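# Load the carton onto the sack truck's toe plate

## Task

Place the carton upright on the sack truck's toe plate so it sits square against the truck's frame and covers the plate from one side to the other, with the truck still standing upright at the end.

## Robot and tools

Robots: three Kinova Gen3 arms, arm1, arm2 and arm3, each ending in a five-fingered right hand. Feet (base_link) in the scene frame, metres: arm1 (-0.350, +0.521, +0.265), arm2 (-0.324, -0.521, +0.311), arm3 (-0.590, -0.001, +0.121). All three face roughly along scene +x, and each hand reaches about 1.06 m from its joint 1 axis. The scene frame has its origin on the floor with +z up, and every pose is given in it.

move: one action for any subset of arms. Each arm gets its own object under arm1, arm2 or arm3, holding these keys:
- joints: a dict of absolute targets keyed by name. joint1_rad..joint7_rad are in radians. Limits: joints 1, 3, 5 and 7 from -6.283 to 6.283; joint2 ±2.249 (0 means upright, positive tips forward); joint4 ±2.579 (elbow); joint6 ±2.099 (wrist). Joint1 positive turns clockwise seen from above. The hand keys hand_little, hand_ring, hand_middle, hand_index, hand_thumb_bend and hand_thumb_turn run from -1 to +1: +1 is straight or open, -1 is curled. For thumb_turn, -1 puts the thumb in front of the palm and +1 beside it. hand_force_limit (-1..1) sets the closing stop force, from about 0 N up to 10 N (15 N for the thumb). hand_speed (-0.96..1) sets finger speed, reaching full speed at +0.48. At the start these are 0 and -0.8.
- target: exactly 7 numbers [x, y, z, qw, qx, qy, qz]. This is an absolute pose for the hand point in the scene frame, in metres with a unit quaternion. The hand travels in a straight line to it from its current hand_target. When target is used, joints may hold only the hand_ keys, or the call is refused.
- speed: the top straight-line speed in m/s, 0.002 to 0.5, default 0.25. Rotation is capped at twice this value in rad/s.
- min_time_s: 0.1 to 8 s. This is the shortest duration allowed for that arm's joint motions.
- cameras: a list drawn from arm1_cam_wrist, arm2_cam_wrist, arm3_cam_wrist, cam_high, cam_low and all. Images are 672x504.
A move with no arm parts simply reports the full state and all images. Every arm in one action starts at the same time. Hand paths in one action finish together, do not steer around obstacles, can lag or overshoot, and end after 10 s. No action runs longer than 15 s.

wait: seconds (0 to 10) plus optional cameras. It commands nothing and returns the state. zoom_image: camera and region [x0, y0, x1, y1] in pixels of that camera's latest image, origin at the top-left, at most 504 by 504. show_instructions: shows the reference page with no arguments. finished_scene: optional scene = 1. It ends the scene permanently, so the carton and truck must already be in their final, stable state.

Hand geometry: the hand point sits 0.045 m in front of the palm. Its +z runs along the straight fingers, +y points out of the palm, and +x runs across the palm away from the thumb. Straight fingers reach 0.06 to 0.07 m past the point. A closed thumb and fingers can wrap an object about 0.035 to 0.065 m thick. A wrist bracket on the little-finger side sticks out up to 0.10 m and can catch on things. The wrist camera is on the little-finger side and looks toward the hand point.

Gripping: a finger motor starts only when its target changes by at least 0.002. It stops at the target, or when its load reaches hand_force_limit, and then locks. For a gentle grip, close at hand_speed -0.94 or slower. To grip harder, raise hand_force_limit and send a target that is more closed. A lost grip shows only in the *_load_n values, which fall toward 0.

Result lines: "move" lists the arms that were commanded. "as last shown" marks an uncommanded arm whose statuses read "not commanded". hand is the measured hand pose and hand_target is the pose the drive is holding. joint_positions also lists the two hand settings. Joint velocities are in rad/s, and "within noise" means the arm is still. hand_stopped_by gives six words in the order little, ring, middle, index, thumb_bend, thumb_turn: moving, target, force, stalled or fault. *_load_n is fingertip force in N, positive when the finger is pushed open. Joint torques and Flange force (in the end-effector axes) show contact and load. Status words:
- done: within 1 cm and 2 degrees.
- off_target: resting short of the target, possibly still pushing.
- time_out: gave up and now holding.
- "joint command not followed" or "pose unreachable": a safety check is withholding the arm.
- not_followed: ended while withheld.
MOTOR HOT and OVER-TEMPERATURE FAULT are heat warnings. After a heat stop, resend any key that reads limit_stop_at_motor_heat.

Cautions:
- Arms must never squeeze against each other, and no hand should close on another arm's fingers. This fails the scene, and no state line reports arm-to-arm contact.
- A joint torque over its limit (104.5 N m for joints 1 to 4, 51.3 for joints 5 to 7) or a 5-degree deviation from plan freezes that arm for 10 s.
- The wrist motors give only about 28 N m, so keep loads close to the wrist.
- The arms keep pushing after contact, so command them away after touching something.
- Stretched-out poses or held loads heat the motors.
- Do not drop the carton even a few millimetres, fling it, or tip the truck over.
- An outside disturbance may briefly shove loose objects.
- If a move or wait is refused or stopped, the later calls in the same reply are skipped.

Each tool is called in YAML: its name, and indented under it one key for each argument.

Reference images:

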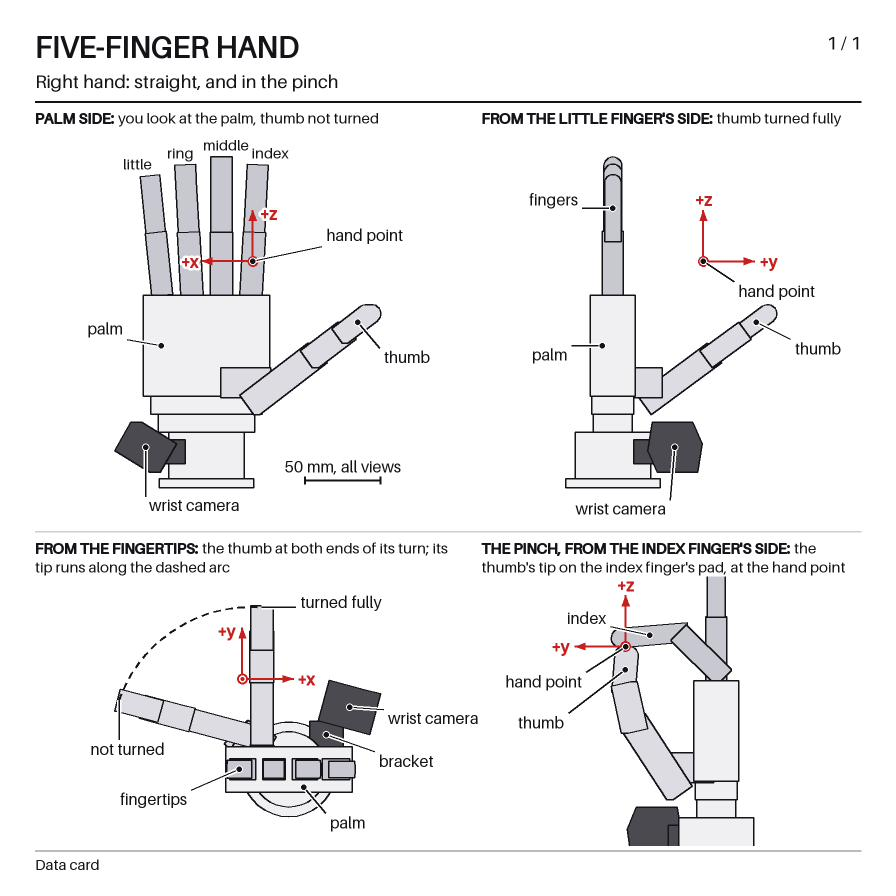

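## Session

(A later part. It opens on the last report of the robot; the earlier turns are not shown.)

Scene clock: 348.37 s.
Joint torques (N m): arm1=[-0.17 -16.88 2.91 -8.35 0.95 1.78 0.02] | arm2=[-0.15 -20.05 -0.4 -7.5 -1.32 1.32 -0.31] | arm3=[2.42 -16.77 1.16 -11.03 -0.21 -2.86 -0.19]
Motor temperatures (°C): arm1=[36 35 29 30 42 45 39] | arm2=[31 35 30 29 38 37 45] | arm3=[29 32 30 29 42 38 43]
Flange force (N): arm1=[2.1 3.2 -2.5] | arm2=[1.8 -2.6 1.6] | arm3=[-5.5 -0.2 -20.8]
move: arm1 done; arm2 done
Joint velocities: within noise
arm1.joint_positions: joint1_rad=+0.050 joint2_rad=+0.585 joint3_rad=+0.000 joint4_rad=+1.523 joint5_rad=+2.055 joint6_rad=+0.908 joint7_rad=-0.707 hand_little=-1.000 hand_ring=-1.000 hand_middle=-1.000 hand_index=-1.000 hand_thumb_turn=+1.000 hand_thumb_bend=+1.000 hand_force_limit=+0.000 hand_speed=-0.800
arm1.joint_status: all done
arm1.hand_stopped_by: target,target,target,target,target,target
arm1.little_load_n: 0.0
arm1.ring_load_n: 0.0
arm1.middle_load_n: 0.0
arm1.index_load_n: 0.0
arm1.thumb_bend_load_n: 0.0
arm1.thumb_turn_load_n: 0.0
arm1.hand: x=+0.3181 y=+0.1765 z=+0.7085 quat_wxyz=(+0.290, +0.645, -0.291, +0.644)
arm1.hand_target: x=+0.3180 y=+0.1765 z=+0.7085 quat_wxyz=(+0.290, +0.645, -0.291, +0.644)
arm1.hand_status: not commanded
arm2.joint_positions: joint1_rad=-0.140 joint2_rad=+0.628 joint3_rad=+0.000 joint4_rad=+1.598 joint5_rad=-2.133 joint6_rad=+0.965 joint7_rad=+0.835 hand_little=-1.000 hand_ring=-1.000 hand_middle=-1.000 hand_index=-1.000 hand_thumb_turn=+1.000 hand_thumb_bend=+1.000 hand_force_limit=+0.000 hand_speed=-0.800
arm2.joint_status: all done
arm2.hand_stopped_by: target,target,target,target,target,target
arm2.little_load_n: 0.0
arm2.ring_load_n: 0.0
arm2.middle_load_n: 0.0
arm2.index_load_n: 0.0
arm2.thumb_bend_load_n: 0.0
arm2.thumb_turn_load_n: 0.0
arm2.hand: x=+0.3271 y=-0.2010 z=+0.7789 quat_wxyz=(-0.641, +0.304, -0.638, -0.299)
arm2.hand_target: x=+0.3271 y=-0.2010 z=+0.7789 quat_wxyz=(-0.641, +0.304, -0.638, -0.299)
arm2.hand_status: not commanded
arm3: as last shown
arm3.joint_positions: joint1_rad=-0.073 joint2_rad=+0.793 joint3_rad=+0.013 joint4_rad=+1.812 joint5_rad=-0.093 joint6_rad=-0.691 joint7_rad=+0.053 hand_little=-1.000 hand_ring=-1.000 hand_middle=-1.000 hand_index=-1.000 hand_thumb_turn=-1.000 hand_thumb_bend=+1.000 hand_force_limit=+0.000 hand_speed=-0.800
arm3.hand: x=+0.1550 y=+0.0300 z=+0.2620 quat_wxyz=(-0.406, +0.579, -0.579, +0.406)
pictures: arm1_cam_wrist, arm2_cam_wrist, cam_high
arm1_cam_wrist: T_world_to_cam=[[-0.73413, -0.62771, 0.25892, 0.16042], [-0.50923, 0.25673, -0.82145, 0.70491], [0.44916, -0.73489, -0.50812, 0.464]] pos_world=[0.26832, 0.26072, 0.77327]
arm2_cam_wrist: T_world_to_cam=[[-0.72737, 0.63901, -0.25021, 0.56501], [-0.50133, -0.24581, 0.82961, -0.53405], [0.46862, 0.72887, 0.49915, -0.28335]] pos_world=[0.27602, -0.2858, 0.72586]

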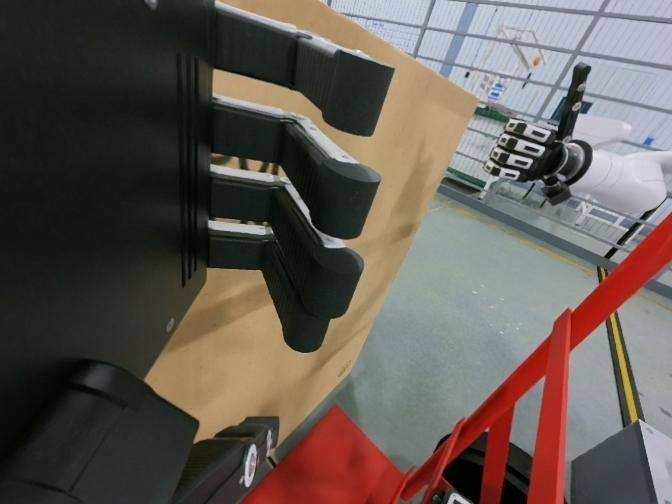

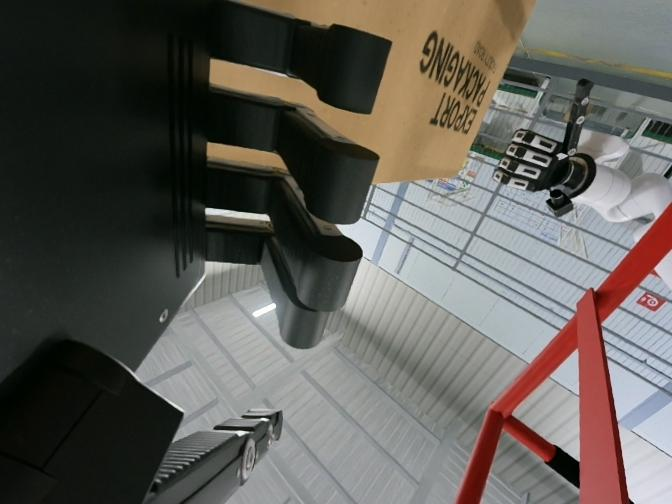

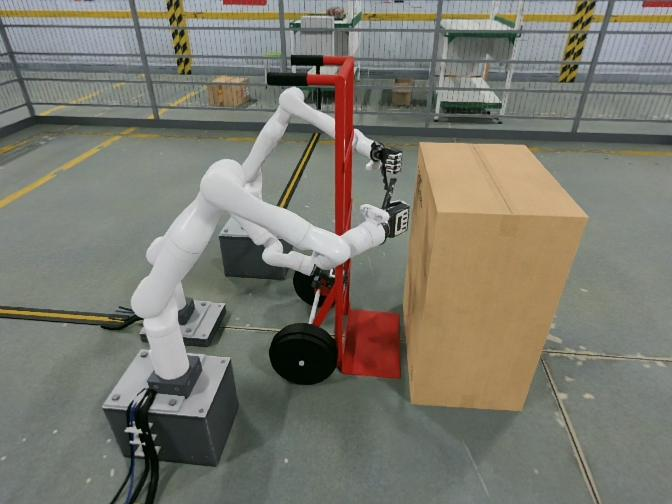

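move:
  arm1: {"target":[0.376,0.183,0.715,0.299,0.641,-0.299,0.641],"speed":0.06}
  arm2: {"target":[0.396,-0.190,0.775,0.641,-0.299,0.641,0.299],"speed":0.06}
  cameras: ["cam_high","cam_low"]

zoom_image:
  camera: "cam_high"
  region: [340, 120, 500, 260]

Scene clock: 358.33 s.
Joint torques (N m): arm1=[-0.28 -19.28 3.22 -8.85 1.15 1.43 -0.01] | arm2=[-0.1 -22.85 -0.42 -8.04 -1.46 1.07 -0.3] | arm3=[2.4 -16.8 1.15 -11.07 -0.14 -2.8 -0.22]
Motor temperatures (°C): arm1=[36 35 29 30 42 45 39] | arm2=[31 35 29 29 38 37 45] | arm3=[29 32 30 29 42 38 43]
Flange force (N): arm1=[2.0 3.6 -2.7] | arm2=[1.6 -3.3 2.3] | arm3=[-5.7 0.1 -21.0]
move: arm1 done; arm2 done
Joint velocities: within noise
arm1.joint_positions: joint1_rad=+0.023 joint2_rad=+0.716 joint3_rad=-0.002 joint4_rad=+1.252 joint5_rad=+1.917 joint6_rad=+0.896 joint7_rad=-0.519 hand_little=-1.000 hand_ring=-1.000 hand_middle=-1.000 hand_index=-1.000 hand_thumb_turn=+1.000 hand_thumb_bend=+1.000 hand_force_limit=+0.000 hand_speed=-0.800
arm1.joint_status: not commanded
arm1.hand_stopped_by: target,target,target,target,target,target
arm1.little_load_n: 0.0
arm1.ring_load_n: 0.0
arm1.middle_load_n: 0.0
arm1.index_load_n: 0.0
arm1.thumb_bend_load_n: 0.0
arm1.thumb_turn_load_n: 0.0
arm1.hand: x=+0.3760 y=+0.1830 z=+0.7150 quat_wxyz=(+0.299, +0.641, -0.299, +0.641)
arm1.hand_target: x=+0.3760 y=+0.1830 z=+0.7150 quat_wxyz=(+0.299, +0.641, -0.299, +0.641)
arm1.hand_status: done (0.000 m and 0.0 deg from the pose sent, 0.059 m and 1.4 deg at the start)
arm2.joint_positions: joint1_rad=-0.155 joint2_rad=+0.767 joint3_rad=+0.011 joint4_rad=+1.332 joint5_rad=-2.066 joint6_rad=+0.892 joint7_rad=+0.693 hand_little=-1.000 hand_ring=-1.000 hand_middle=-1.000 hand_index=-1.000 hand_thumb_turn=+1.000 hand_thumb_bend=+1.000 hand_force_limit=+0.000 hand_speed=-0.800
arm2.joint_status: not commanded
arm2.hand_stopped_by: target,target,target,target,target,target
arm2.little_load_n: 0.0
arm2.ring_load_n: 0.0
arm2.middle_load_n: 0.0
arm2.index_load_n: 0.0
arm2.thumb_bend_load_n: 0.0
arm2.thumb_turn_load_n: 0.0
arm2.hand: x=+0.3960 y=-0.1900 z=+0.7750 quat_wxyz=(-0.641, +0.299, -0.641, -0.299)
arm2.hand_target: x=+0.3960 y=-0.1900 z=+0.7750 quat_wxyz=(-0.641, +0.299, -0.641, -0.299)
arm2.hand_status: done (0.000 m and 0.0 deg from the pose sent, 0.070 m and 0.7 deg at the start)
arm3: as last shown

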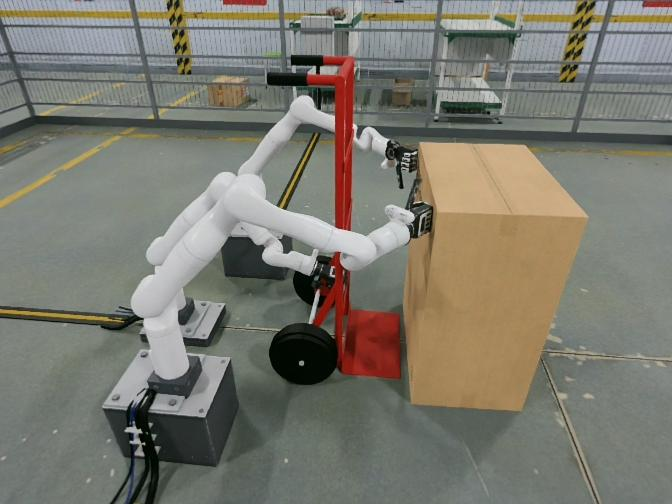

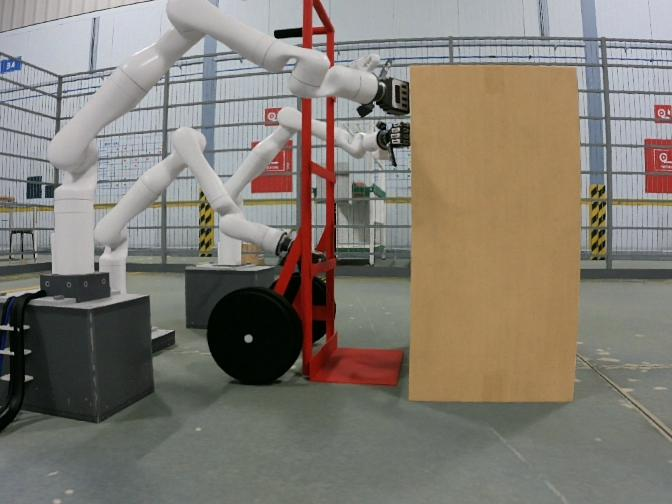

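Scaled by 3.150 from the camera's image (finer frame: 960x720).

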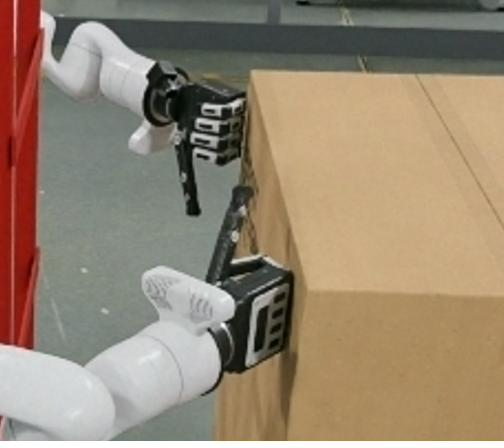

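move:
  arm1: {"target":[0.39,0.183,0.715,0.299,0.641,-0.299,0.641],"speed":0.03}
  arm2: {"target":[0.41,-0.190,0.775,0.641,-0.299,0.641,0.299],"speed":0.03}

Scene clock: 361.50 s.
Joint torques (N m): arm1=[-1.98 -17.95 1.89 -9.26 1.53 -0.05 0.03] | arm2=[6.43 -12.25 4.88 -9.47 -3.54 -5.57 -0.3] | arm3=[2.37 -16.81 1.19 -11.01 -0.17 -2.84 -0.22]
Motor temperatures (°C): arm1=[36 35 29 30 42 45 39] | arm2=[31 35 29 29 38 37 45] | arm3=[29 32 30 29 42 38 43]
Flange force (N): arm1=[2.6 8.6 -7.0] | arm2=[-6.7 20.6 -21.8] | arm3=[-5.5 -0.1 -20.7]
move: arm1 done; arm2 done
Joint velocities: within noise
arm1.joint_positions: joint1_rad=+0.023 joint2_rad=+0.749 joint3_rad=-0.004 joint4_rad=+1.187 joint5_rad=+1.893 joint6_rad=+0.888 joint7_rad=-0.480 hand_little=-1.000 hand_ring=-1.000 hand_middle=-1.000 hand_index=-1.000 hand_thumb_turn=+1.000 hand_thumb_bend=+1.000 hand_force_limit=+0.000 hand_speed=-0.800
arm1.joint_status: not commanded
arm1.hand_stopped_by: target,target,target,target,target,target
arm1.little_load_n: 0.0
arm1.ring_load_n: 0.0
arm1.middle_load_n: 0.5
arm1.index_load_n: 0.0
arm1.thumb_bend_load_n: 0.0
arm1.thumb_turn_load_n: 0.0
arm1.hand: x=+0.3900 y=+0.1830 z=+0.7150 quat_wxyz=(+0.299, +0.641, -0.299, +0.641)
arm1.hand_target: x=+0.3900 y=+0.1830 z=+0.7150 quat_wxyz=(+0.299, +0.641, -0.299, +0.641)
arm1.hand_status: done (0.000 m and 0.0 deg from the pose sent, 0.014 m and 0.0 deg at the start)
arm2.joint_positions: joint1_rad=-0.154 joint2_rad=+0.797 joint3_rad=+0.016 joint4_rad=+1.270 joint5_rad=-2.042 joint6_rad=+0.882 joint7_rad=+0.654 hand_little=-1.000 hand_ring=-1.000 hand_middle=-1.000 hand_index=-1.000 hand_thumb_turn=+1.000 hand_thumb_bend=+1.000 hand_force_limit=+0.000 hand_speed=-0.800
arm2.joint_status: not commanded
arm2.hand_stopped_by: target,target,target,target,target,target
arm2.little_load_n: 0.0
arm2.ring_load_n: 0.0
arm2.middle_load_n: 0.0
arm2.index_load_n: 0.0
arm2.thumb_bend_load_n: 0.0
arm2.thumb_turn_load_n: 0.0
arm2.hand: x=+0.4100 y=-0.1900 z=+0.7750 quat_wxyz=(-0.641, +0.299, -0.641, -0.299)
arm2.hand_target: x=+0.4100 y=-0.1900 z=+0.7750 quat_wxyz=(-0.641, +0.299, -0.641, -0.299)
arm2.hand_status: done (0.000 m and 0.0 deg from the pose sent, 0.014 m and 0.0 deg at the start)
arm3: as last shown
pictures: none

move:
  arm1: {"target":[0.402,0.183,0.718,0.299,0.641,-0.299,0.641],"speed":0.03}
  arm2: {"target":[0.420,-0.190,0.779,0.641,-0.299,0.641,0.299],"speed":0.03}
  cameras: ["cam_high","cam_low"]

zoom_image:
  camera: "cam_low"
  region: [380, 340, 600, 420]

Scene clock: 366.73 s.
Joint torques (N m): arm1=[-2.85 -16.45 1.13 -9.22 1.62 -1.23 -0.01] | arm2=[7.16 -14.12 4.96 -9.25 -3.31 -5.18 -0.22] | arm3=[2.36 -16.84 1.13 -11.08 -0.17 -2.84 -0.21]
Motor temperatures (°C): arm1=[36 36 29 30 42 45 39] | arm2=[31 35 30 29 38 37 45] | arm3=[29 32 30 29 42 38 43]
Flange force (N): arm1=[3.9 12.0 -10.8] | arm2=[-5.5 18.7 -17.1] | arm3=[-5.5 0.0 -20.9]
move: arm1 done; arm2 done
Joint velocities: within noise
arm1.joint_positions: joint1_rad=+0.024 joint2_rad=+0.775 joint3_rad=-0.008 joint4_rad=+1.124 joint5_rad=+1.865 joint6_rad=+0.879 joint7_rad=-0.434 hand_little=-1.000 hand_ring=-1.000 hand_middle=-1.000 hand_index=-1.000 hand_thumb_turn=+1.000 hand_thumb_bend=+1.000 hand_force_limit=+0.000 hand_speed=-0.800
arm1.joint_status: not commanded
arm1.hand_stopped_by: target,target,target,target,target,target
arm1.little_load_n: 0.0
arm1.ring_load_n: 0.0
arm1.middle_load_n: 0.0
arm1.index_load_n: 0.0
arm1.thumb_bend_load_n: 0.0
arm1.thumb_turn_load_n: 0.0
arm1.hand: x=+0.4020 y=+0.1830 z=+0.7180 quat_wxyz=(+0.299, +0.641, -0.299, +0.641)
arm1.hand_target: x=+0.4020 y=+0.1830 z=+0.7180 quat_wxyz=(+0.299, +0.641, -0.299, +0.641)
arm1.hand_status: done (0.000 m and 0.0 deg from the pose sent, 0.012 m and 0.0 deg at the start)
arm2.joint_positions: joint1_rad=-0.154 joint2_rad=+0.815 joint3_rad=+0.021 joint4_rad=+1.219 joint5_rad=-2.018 joint6_rad=+0.871 joint7_rad=+0.612 hand_little=-1.000 hand_ring=-1.000 hand_middle=-1.000 hand_index=-1.000 hand_thumb_turn=+1.000 hand_thumb_bend=+1.000 hand_force_limit=+0.000 hand_speed=-0.800
arm2.joint_status: not commanded
arm2.hand_stopped_by: target,target,target,target,target,target
arm2.little_load_n: 0.0
arm2.ring_load_n: 0.0
arm2.middle_load_n: 0.0
arm2.index_load_n: 0.0
arm2.thumb_bend_load_n: 0.0
arm2.thumb_turn_load_n: 0.0
arm2.hand: x=+0.4200 y=-0.1900 z=+0.7790 quat_wxyz=(-0.641, +0.299, -0.641, -0.299)
arm2.hand_target: x=+0.4200 y=-0.1900 z=+0.7790 quat_wxyz=(-0.641, +0.299, -0.641, -0.299)
arm2.hand_status: done (0.000 m and 0.0 deg from the pose sent, 0.011 m and 0.0 deg at the start)
arm3: as last shown

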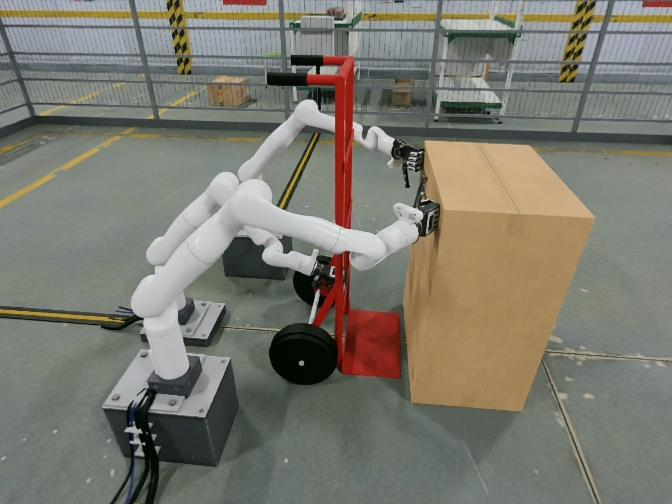

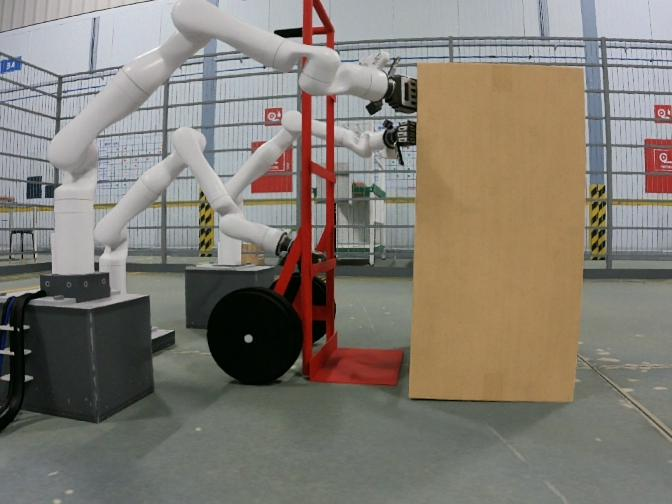

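Scaled by 2.291 from the camera's image (finer frame: 960x720).

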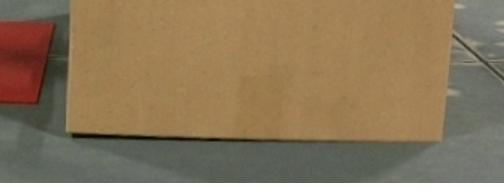

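move:
  arm1: {"target":[0.430,0.184,0.736,0.299,0.641,-0.299,0.641],"speed":0.03}
  arm2: {"target":[0.448,-0.190,0.796,0.641,-0.299,0.641,0.299],"speed":0.03}
  cameras: ["cam_high","cam_low"]

zoom_image:
  camera: "cam_low"
  region: [380, 340, 600, 420]

Scene clock: 375.47 s.
Joint torques (N m): arm1=[-3.06 -20.67 1.75 -10.93 2.14 -1.12 -0.12] | arm2=[6.96 -23.53 3.41 -12.44 -4.01 -3.73 0] | arm3=[2.34 -16.79 1.1 -11.03 -0.16 -2.9 -0.26]
Motor temperatures (°C): arm1=[36 36 29 30 42 45 39] | arm2=[31 35 30 30 38 37 45] | arm3=[29 32 30 29 42 38 43]
Flange force (N): arm1=[0.0 12.0 -9.8] | arm2=[3.4 13.6 -10.7] | arm3=[-5.6 -0.3 -20.7]
move: arm1 done; arm2 done
Joint velocities: within noise
arm1.joint_positions: joint1_rad=+0.027 joint2_rad=+0.837 joint3_rad=-0.027 joint4_rad=+0.942 joint5_rad=+1.775 joint6_rad=+0.861 joint7_rad=-0.276 hand_little=-1.000 hand_ring=-1.000 hand_middle=-1.000 hand_index=-1.000 hand_thumb_turn=+1.000 hand_thumb_bend=+1.000 hand_force_limit=+0.000 hand_speed=-0.800
arm1.joint_status: not commanded
arm1.hand_stopped_by: target,target,target,target,target,target
arm1.little_load_n: 0.0
arm1.ring_load_n: 0.0
arm1.middle_load_n: 0.0
arm1.index_load_n: 0.0
arm1.thumb_bend_load_n: 0.0
arm1.thumb_turn_load_n: 0.0
arm1.hand: x=+0.4300 y=+0.1840 z=+0.7360 quat_wxyz=(+0.299, +0.641, -0.299, +0.641)
arm1.hand_target: x=+0.4300 y=+0.1840 z=+0.7360 quat_wxyz=(+0.299, +0.641, -0.299, +0.641)
arm1.hand_status: done (0.000 m and 0.0 deg from the pose sent, 0.033 m and 0.0 deg at the start)
arm2.joint_positions: joint1_rad=-0.158 joint2_rad=+0.865 joint3_rad=+0.044 joint4_rad=+1.056 joint5_rad=-1.936 joint6_rad=+0.842 joint7_rad=+0.468 hand_little=-1.000 hand_ring=-1.000 hand_middle=-1.000 hand_index=-1.000 hand_thumb_turn=+1.000 hand_thumb_bend=+1.000 hand_force_limit=+0.000 hand_speed=-0.800
arm2.joint_status: not commanded
arm2.hand_stopped_by: target,target,target,target,target,target
arm2.little_load_n: 0.0
arm2.ring_load_n: -0.5
arm2.middle_load_n: 0.0
arm2.index_load_n: 0.0
arm2.thumb_bend_load_n: 0.0
arm2.thumb_turn_load_n: 0.0
arm2.hand: x=+0.4480 y=-0.1900 z=+0.7960 quat_wxyz=(-0.641, +0.299, -0.641, -0.299)
arm2.hand_target: x=+0.4480 y=-0.1900 z=+0.7960 quat_wxyz=(-0.641, +0.299, -0.641, -0.299)
arm2.hand_status: done (0.000 m and 0.0 deg from the pose sent, 0.033 m and 0.0 deg at the start)
arm3: as last shown
arm3.little_load_n: 0.0

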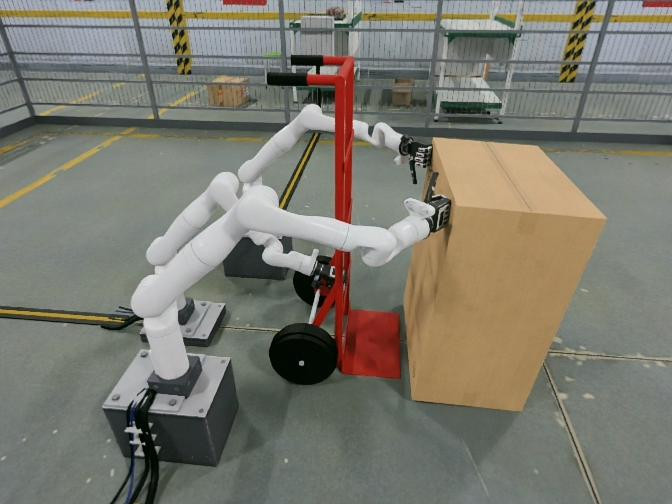

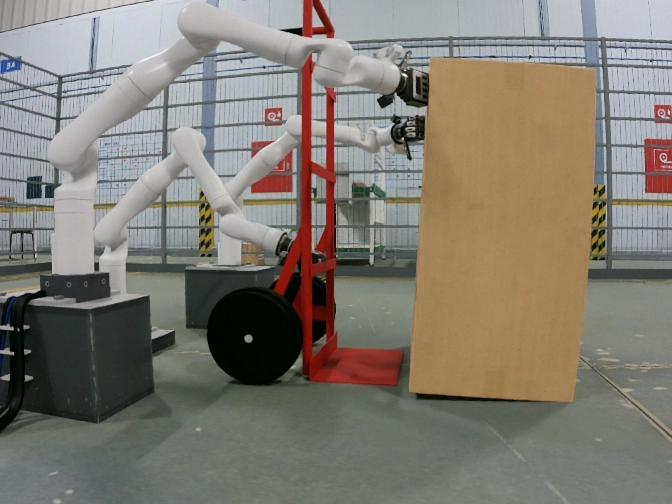

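Scaled by 2.291 from the camera's image (finer frame: 960x720).

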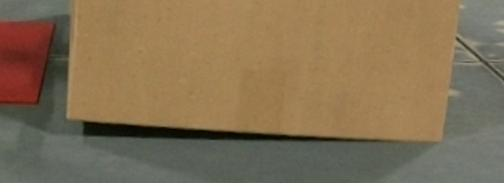

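move:
  arm1: {"target":[0.460,0.185,0.753,0.299,0.641,-0.299,0.641],"speed":0.03}
  arm2: {"target":[0.478,-0.190,0.813,0.641,-0.299,0.641,0.299],"speed":0.03}
  cameras: ["cam_high","cam_low"]

zoom_image:
  camera: "cam_low"
  region: [380, 340, 600, 420]

zoom_image:
  camera: "cam_high"
  region: [330, 120, 480, 300]

Scene clock: 381.27 s.
Joint torques (N m): arm1=[-3.35 -21.72 1.87 -10.47 1.82 -1.89 -0.15] | arm2=[5.98 -24.44 2.54 -11.12 -3.13 -3.93 0.06] | arm3=[2.32 -16.8 1.12 -11.04 -0.15 -2.84 -0.2]
Motor temperatures (°C): arm1=[36 36 29 30 42 45 39] | arm2=[31 36 30 30 38 37 45] | arm3=[29 33 30 29 42 38 43]
Flange force (N): arm1=[-0.1 12.7 -10.0] | arm2=[2.0 9.8 -7.6] | arm3=[-5.5 -0.1 -20.8]
move: arm1 done; arm2 done
Joint velocities: within noise
arm1.joint_positions: joint1_rad=+0.032 joint2_rad=+0.925 joint3_rad=-0.061 joint4_rad=+0.706 joint5_rad=+1.674 joint6_rad=+0.857 joint7_rad=-0.079 hand_little=-1.000 hand_ring=-1.000 hand_middle=-1.000 hand_index=-1.000 hand_thumb_turn=+1.000 hand_thumb_bend=+1.000 hand_force_limit=+0.000 hand_speed=-0.800
arm1.joint_status: not commanded
arm1.hand_stopped_by: target,target,target,target,target,target
arm1.little_load_n: 0.0
arm1.ring_load_n: 0.0
arm1.middle_load_n: 0.0
arm1.index_load_n: 0.0
arm1.thumb_bend_load_n: 0.0
arm1.thumb_turn_load_n: 0.0
arm1.hand: x=+0.4600 y=+0.1850 z=+0.7530 quat_wxyz=(+0.299, +0.641, -0.299, +0.641)
arm1.hand_target: x=+0.4600 y=+0.1850 z=+0.7530 quat_wxyz=(+0.299, +0.641, -0.299, +0.641)
arm1.hand_status: done (0.000 m and 0.0 deg from the pose sent, 0.034 m and 0.0 deg at the start)
arm2.joint_positions: joint1_rad=-0.164 joint2_rad=+0.936 joint3_rad=+0.083 joint4_rad=+0.855 joint5_rad=-1.843 joint6_rad=+0.823 joint7_rad=+0.289 hand_little=-1.000 hand_ring=-1.000 hand_middle=-1.000 hand_index=-1.000 hand_thumb_turn=+1.000 hand_thumb_bend=+1.000 hand_force_limit=+0.000 hand_speed=-0.800
arm2.joint_status: not commanded
arm2.hand_stopped_by: target,target,target,target,target,target
arm2.little_load_n: 0.0
arm2.ring_load_n: 0.0
arm2.middle_load_n: 0.0
arm2.index_load_n: 0.0
arm2.thumb_bend_load_n: 0.0
arm2.thumb_turn_load_n: 0.0
arm2.hand: x=+0.4780 y=-0.1900 z=+0.8130 quat_wxyz=(-0.641, +0.299, -0.641, -0.299)
arm2.hand_target: x=+0.4780 y=-0.1900 z=+0.8130 quat_wxyz=(-0.641, +0.299, -0.641, -0.299)
arm2.hand_status: done (0.000 m and 0.0 deg from the pose sent, 0.034 m and 0.0 deg at the start)
arm3: as last shown
arm3.little_load_n: -0.5
arm3.ring_load_n: -0.5

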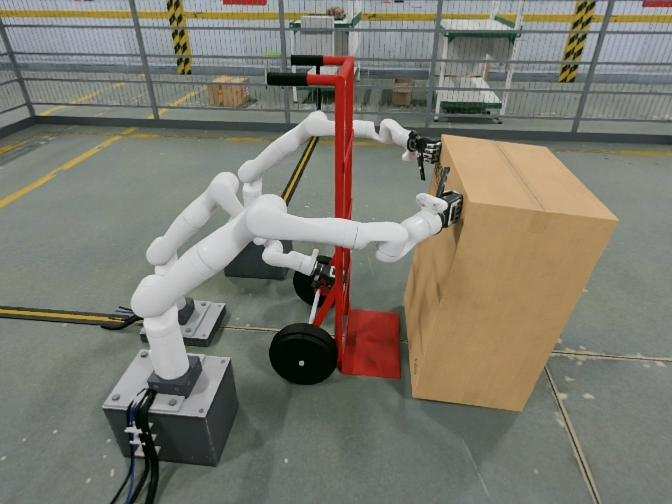

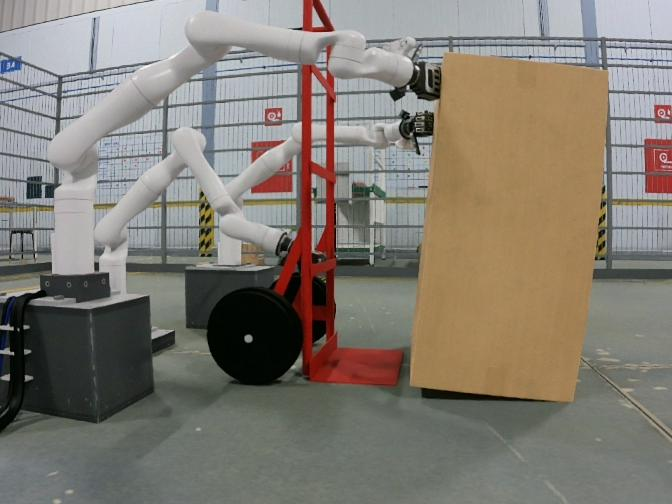

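Scaled by 2.291 from the camera's image (finer frame: 960x720).

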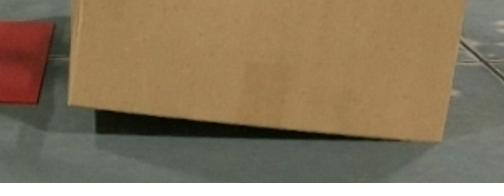

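Scaled by 2.800 from the camera's image (finer frame: 960x720).

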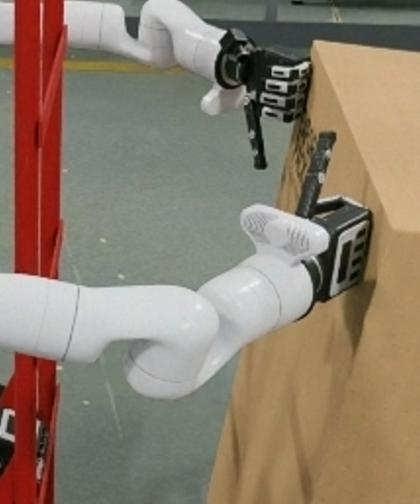

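move:
  arm3: {"target":[0.28,0.03,0.262,0.4056,-0.5792,0.5792,-0.4056],"speed":0.05}
  cameras: ["cam_high","cam_low","arm3_cam_wrist","arm1_cam_wrist"]

zoom_image:
  camera: "cam_low"
  region: [280, 240, 480, 420]

zoom_image:
  camera: "cam_high"
  region: [320, 280, 480, 420]

Scene clock: 394.90 s.
Joint torques (N m): arm1=[-3.31 -21.76 1.9 -10.59 1.85 -1.92 -0.23] | arm2=[5.97 -24.47 2.6 -11.24 -3.12 -3.91 0.06] | arm3=[1.5 -17.9 0.65 -12.36 -0.03 -2.87 -0.26]
Motor temperatures (°C): arm1=[36 36 29 31 42 45 39] | arm2=[31 36 30 30 38 37 45] | arm3=[29 33 30 30 42 38 43]
Flange force (N): arm1=[-0.1 12.9 -10.3] | arm2=[2.3 10.4 -8.1] | arm3=[-4.2 -0.3 -30.3]
move: arm3 done
Joint velocities: within noise
arm1, arm2: as last shown
arm2.thumb_turn_load_n: -0.5
arm3.joint_positions: joint1_rad=-0.070 joint2_rad=+0.982 joint3_rad=+0.037 joint4_rad=+1.312 joint5_rad=-0.105 joint6_rad=-0.380 joint7_rad=+0.063 hand_little=-1.000 hand_ring=-1.000 hand_middle=-1.000 hand_index=-1.000 hand_thumb_turn=-1.000 hand_thumb_bend=+1.000 hand_force_limit=+0.000 hand_speed=-0.800
arm3.joint_status: not commanded
arm3.hand_stopped_by: target,target,target,target,target,target
arm3.little_load_n: -0.5
arm3.ring_load_n: 0.0
arm3.middle_load_n: 0.0
arm3.index_load_n: -0.5
arm3.thumb_bend_load_n: 0.0
arm3.thumb_turn_load_n: 0.0
arm3.hand: x=+0.2800 y=+0.0300 z=+0.2620 quat_wxyz=(-0.406, +0.579, -0.579, +0.406)
arm3.hand_target: x=+0.2800 y=+0.0300 z=+0.2620 quat_wxyz=(-0.406, +0.579, -0.579, +0.406)
arm3.hand_status: done (0.000 m and 0.0 deg from the pose sent, 0.125 m and 0.0 deg at the start)
pictures: arm1_cam_wrist, arm3_cam_wrist, cam_high, cam_low
arm1_cam_wrist: T_world_to_cam=[[-0.74983, -0.60854, 0.2597, 0.26151], [-0.50228, 0.26805, -0.82211, 0.80681], [0.43067, -0.74688, -0.50664, 0.43877]] pos_world=[0.41236, 0.27059, 0.81768]
arm3_cam_wrist: T_world_to_cam=[[-0.32217, -0.29941, -0.89809, 0.3306], [-0.58284, 0.81029, -0.06106, 0.15739], [0.74599, 0.50377, -0.43556, 0.00342]] pos_world=[0.19569, -0.03027, 0.30801]

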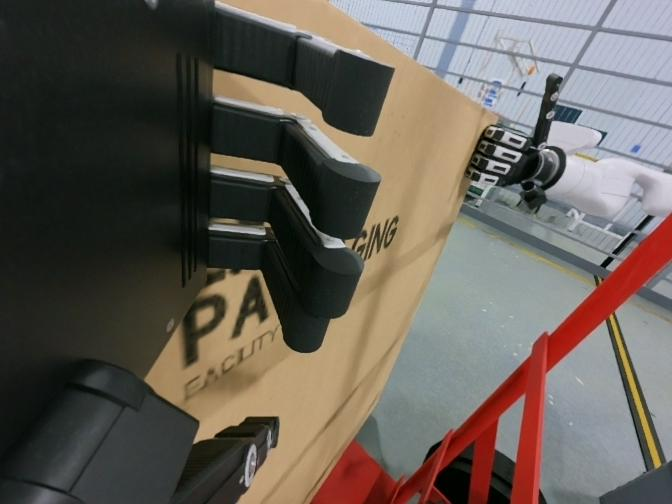

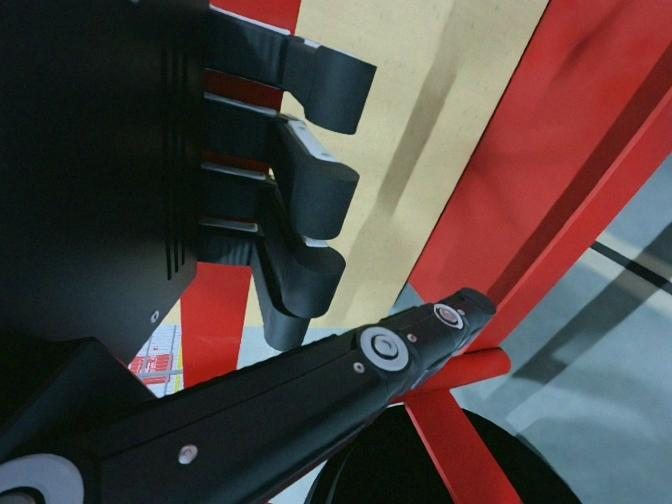

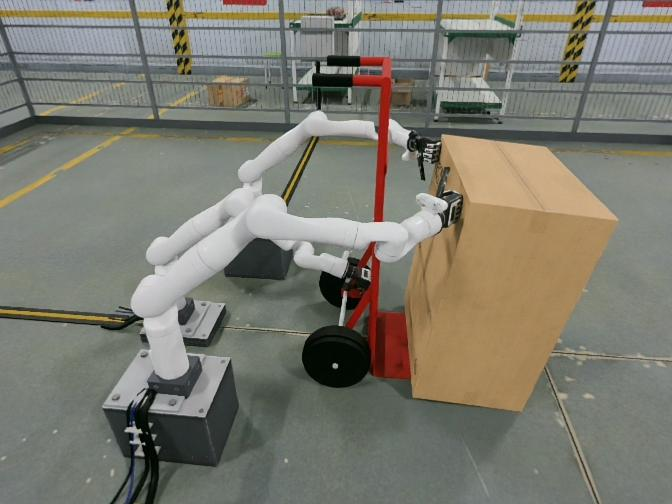

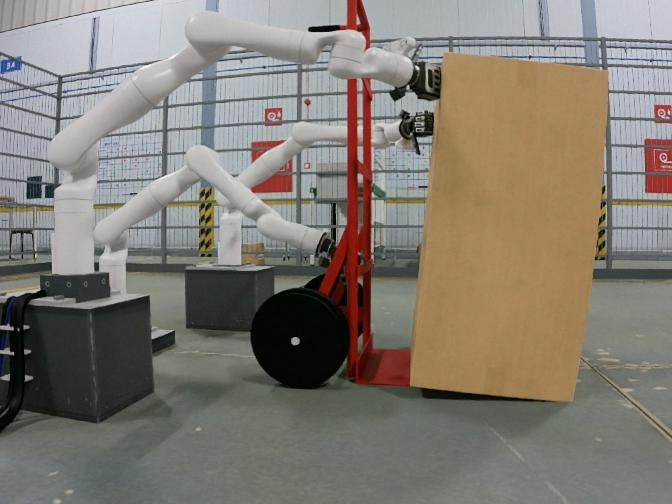

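Scaled by 2.520 from the camera's image (finer frame: 960x720).

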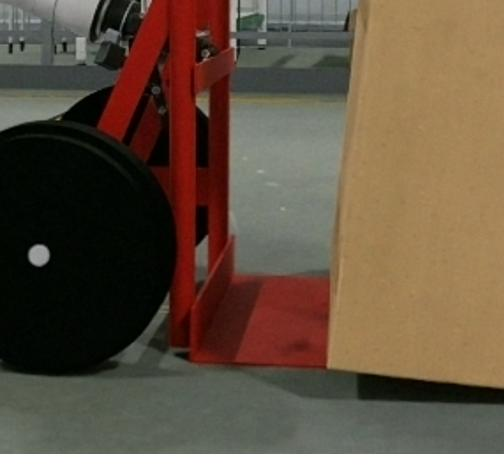

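Scaled by 3.150 from the camera's image (finer frame: 960x720).

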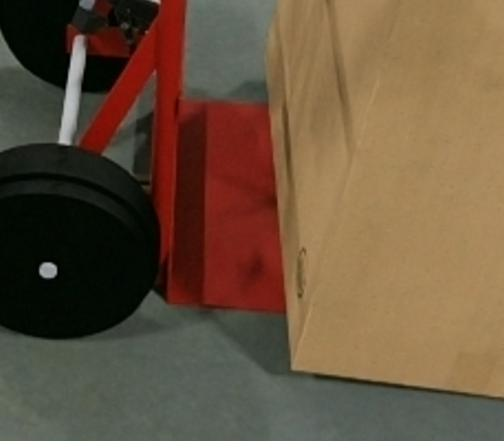

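move:
  arm3: {"target":[0.38,0.03,0.262,0.4056,-0.5792,0.5792,-0.4056],"speed":0.05}
  cameras: ["cam_high","cam_low","arm3_cam_wrist","arm1_cam_wrist"]

zoom_image:
  camera: "cam_low"
  region: [330, 200, 530, 420]

zoom_image:
  camera: "cam_high"
  region: [340, 280, 500, 420]

Scene clock: 403.37 s.
Joint torques (N m): arm1=[-3.3 -21.72 1.84 -10.61 1.82 -1.86 -0.18] | arm2=[5.86 -24.39 2.64 -11.16 -3.12 -3.88 0.03] | arm3=[1.66 -20.99 0.89 -12.44 -0.02 -3.81 -0.17]
Motor temperatures (°C): arm1=[36 36 29 31 42 45 39] | arm2=[31 36 30 30 38 37 45] | arm3=[29 33 30 30 42 38 43]
Flange force (N): arm1=[-0.4 13.4 -10.7] | arm2=[2.3 10.3 -8.2] | arm3=[-4.4 2.1 -37.0]
move: arm3 done
Joint velocities: within noise
arm1, arm2: as last shown
arm2.thumb_turn_load_n: 0.0
arm3.joint_positions: joint1_rad=-0.076 joint2_rad=+1.220 joint3_rad=+0.105 joint4_rad=+0.743 joint5_rad=-0.152 joint6_rad=-0.045 joint7_rad=+0.058 hand_little=-1.000 hand_ring=-1.000 hand_middle=-1.000 hand_index=-1.000 hand_thumb_turn=-1.000 hand_thumb_bend=+1.000 hand_force_limit=+0.000 hand_speed=-0.800
arm3.joint_status: not commanded
arm3.hand_stopped_by: target,target,target,target,target,target
arm3.little_load_n: -0.5
arm3.ring_load_n: 0.0
arm3.middle_load_n: 0.0
arm3.index_load_n: -0.5
arm3.thumb_bend_load_n: 0.0
arm3.thumb_turn_load_n: 0.0
arm3.hand: x=+0.3800 y=+0.0300 z=+0.2620 quat_wxyz=(-0.406, +0.579, -0.579, +0.406)
arm3.hand_target: x=+0.3800 y=+0.0300 z=+0.2620 quat_wxyz=(-0.406, +0.579, -0.579, +0.406)
arm3.hand_status: done (0.000 m and 0.0 deg from the pose sent, 0.100 m and 0.0 deg at the start)
pictures: arm1_cam_wrist, arm3_cam_wrist, cam_high, cam_low
arm1_cam_wrist: T_world_to_cam=[[-0.74983, -0.60854, 0.2597, 0.26151], [-0.50228, 0.26805, -0.82211, 0.80681], [0.43067, -0.74688, -0.50664, 0.43877]] pos_world=[0.41236, 0.27059, 0.81768]
arm3_cam_wrist: T_world_to_cam=[[-0.32224, -0.29946, -0.89805, 0.36282], [-0.58285, 0.81029, -0.06106, 0.21567], [0.74596, 0.50375, -0.43564, -0.07114]] pos_world=[0.29569, -0.03027, 0.30801]

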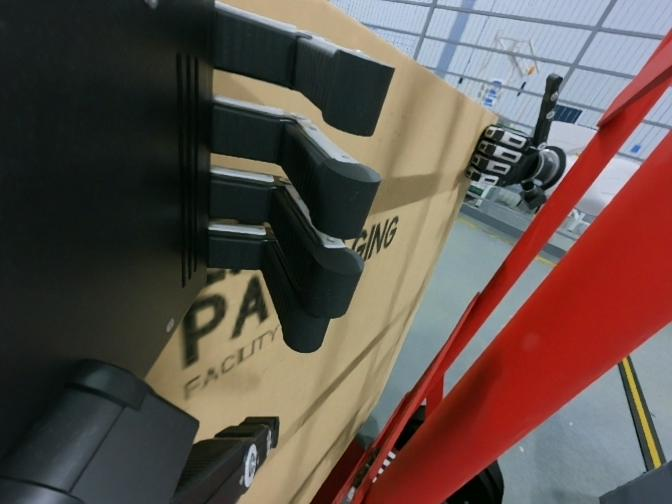

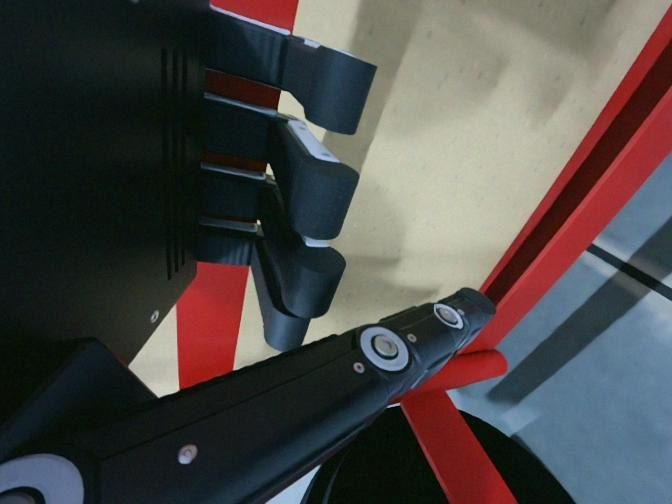

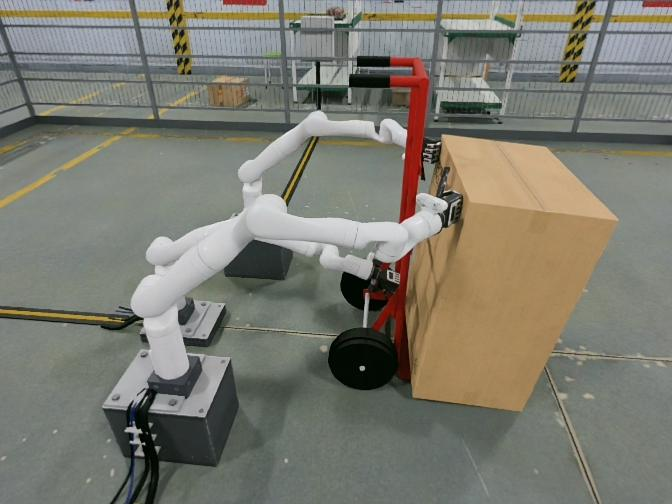

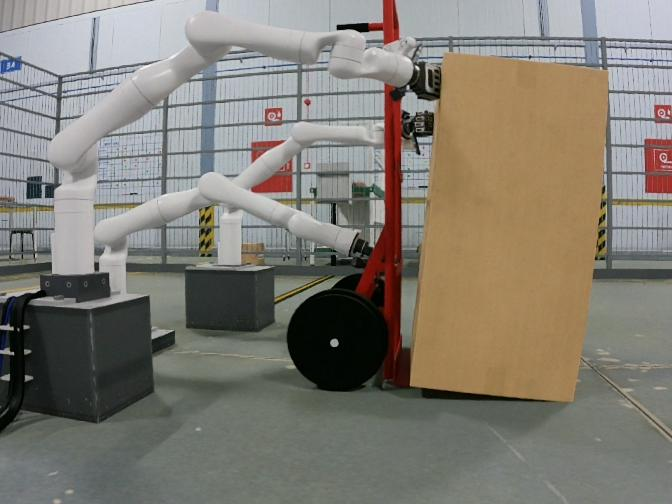

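Scaled by 2.291 from the camera's image (finer frame: 960x720).

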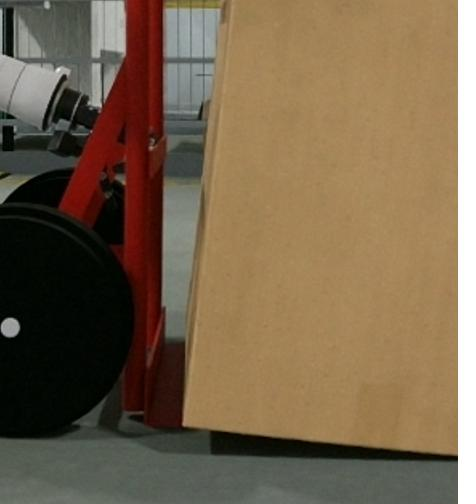

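Scaled by 3.150 from the camera's image (finer frame: 960x720).

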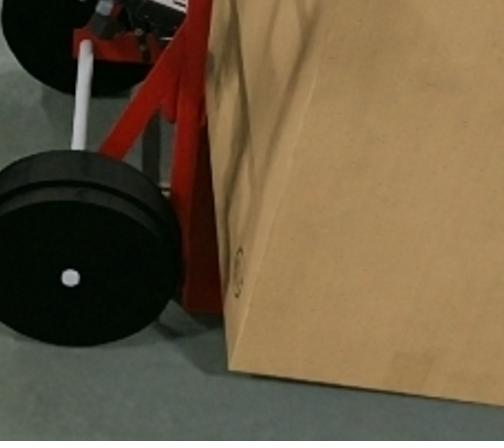

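move:
  arm3: {"target":[0.405,0.03,0.262,0.4056,-0.5792,0.5792,-0.4056],"speed":0.03}
  cameras: ["cam_high","cam_low","arm3_cam_wrist","arm1_cam_wrist","arm2_cam_wrist"]

zoom_image:
  camera: "cam_low"
  region: [330, 200, 530, 420]

zoom_image:
  camera: "cam_high"
  region: [340, 120, 500, 400]

Scene clock: 414.37 s.
Joint torques (N m): arm1=[-3.33 -21.67 1.94 -10.55 1.85 -1.9 -0.23] | arm2=[5.91 -24.47 2.57 -11.21 -3.08 -3.93 0.08] | arm3=[2.84 -21.53 1.3 -10.63 -0.04 -3.65 -0.18]
Motor temperatures (°C): arm1=[36 36 29 31 42 45 39] | arm2=[31 36 30 30 38 37 45] | arm3=[29 33 30 30 42 38 43]
Flange force (N): arm1=[0.1 12.9 -10.2] | arm2=[2.2 10.2 -8.1] | arm3=no reading
move: arm3 done
Joint velocities: within noise
arm1, arm2: as last shown
arm2.little_load_n: -0.5
arm3.joint_positions: joint1_rad=-0.076 joint2_rad=+1.317 joint3_rad=+0.158 joint4_rad=+0.519 joint5_rad=-0.175 joint6_rad=+0.084 joint7_rad=+0.030 hand_little=-1.000 hand_ring=-1.000 hand_middle=-1.000 hand_index=-1.000 hand_thumb_turn=-1.000 hand_thumb_bend=+1.000 hand_force_limit=+0.000 hand_speed=-0.800
arm3.joint_status: not commanded
arm3.hand_stopped_by: target,target,target,target,target,target
arm3.little_load_n: -0.5
arm3.ring_load_n: 0.0
arm3.middle_load_n: 0.0
arm3.index_load_n: 0.0
arm3.thumb_bend_load_n: 0.0
arm3.thumb_turn_load_n: 0.0
arm3.hand: x=+0.4050 y=+0.0300 z=+0.2620 quat_wxyz=(-0.406, +0.579, -0.579, +0.406)
arm3.hand_target: x=+0.4050 y=+0.0300 z=+0.2620 quat_wxyz=(-0.406, +0.579, -0.579, +0.406)
arm3.hand_status: done (0.000 m and 0.0 deg from the pose sent, 0.025 m and 0.0 deg at the start)
pictures: arm1_cam_wrist, arm2_cam_wrist, arm3_cam_wrist, cam_high, cam_low
arm1_cam_wrist: T_world_to_cam=[[-0.74983, -0.60854, 0.2597, 0.26151], [-0.50228, 0.26805, -0.82211, 0.80681], [0.43067, -0.74688, -0.50664, 0.43877]] pos_world=[0.41236, 0.27059, 0.81768]
arm2_cam_wrist: T_world_to_cam=[[-0.72401, 0.64579, -0.24243, 0.66972], [-0.49702, -0.24469, 0.83253, -0.48833], [0.47831, 0.72325, 0.49812, -0.38395]] pos_world=[0.42582, -0.2743, 0.76016]
arm3_cam_wrist: T_world_to_cam=[[-0.32212, -0.29948, -0.89808, 0.37085], [-0.58287, 0.81026, -0.06114, 0.23028], [0.74599, 0.50377, -0.43556, -0.08983]] pos_world=[0.32069, -0.03027, 0.30801]

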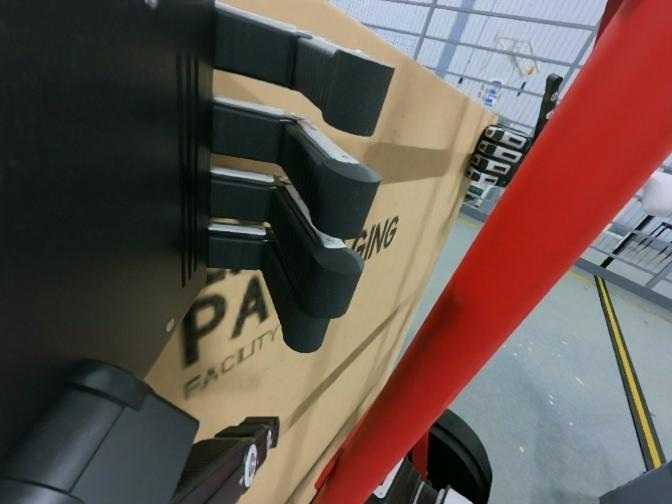

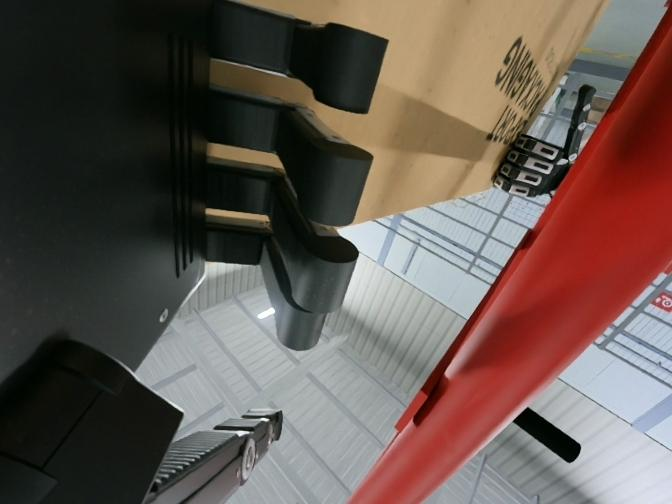

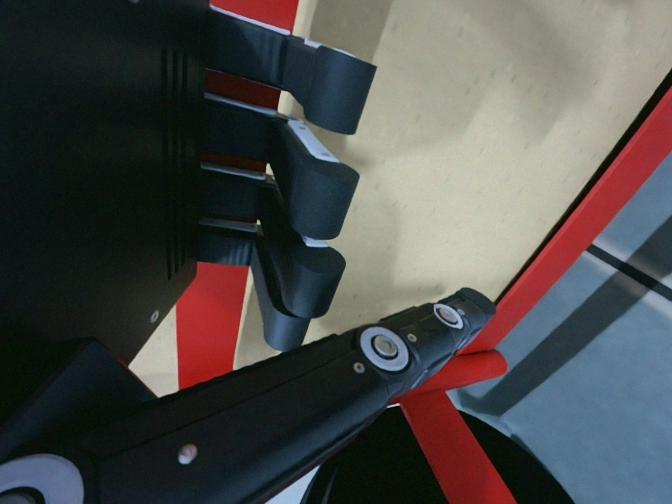

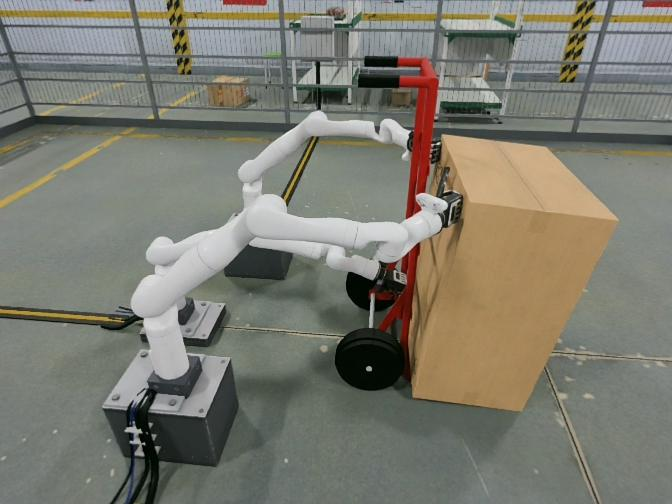

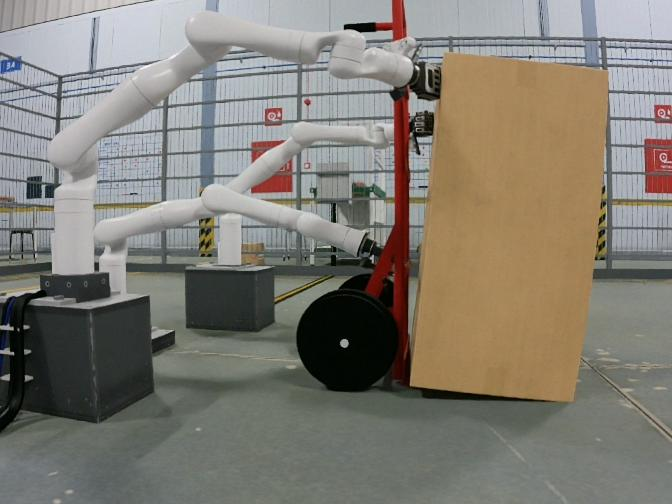

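Scaled by 2.291 from the camera's image (finer frame: 960x720).

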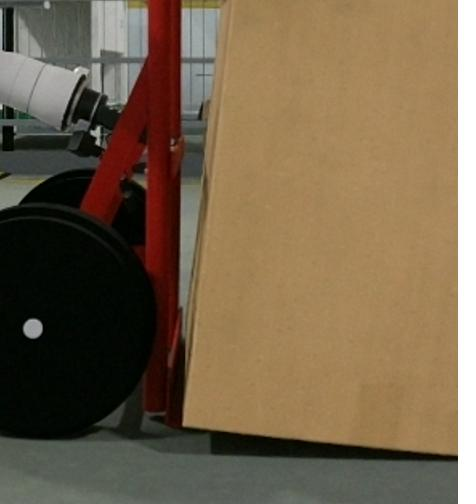

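Scaled by 1.800 from the camera's image (finer frame: 960x720).

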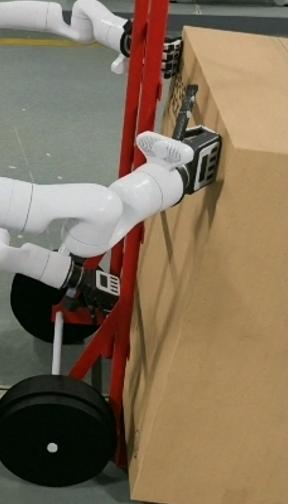

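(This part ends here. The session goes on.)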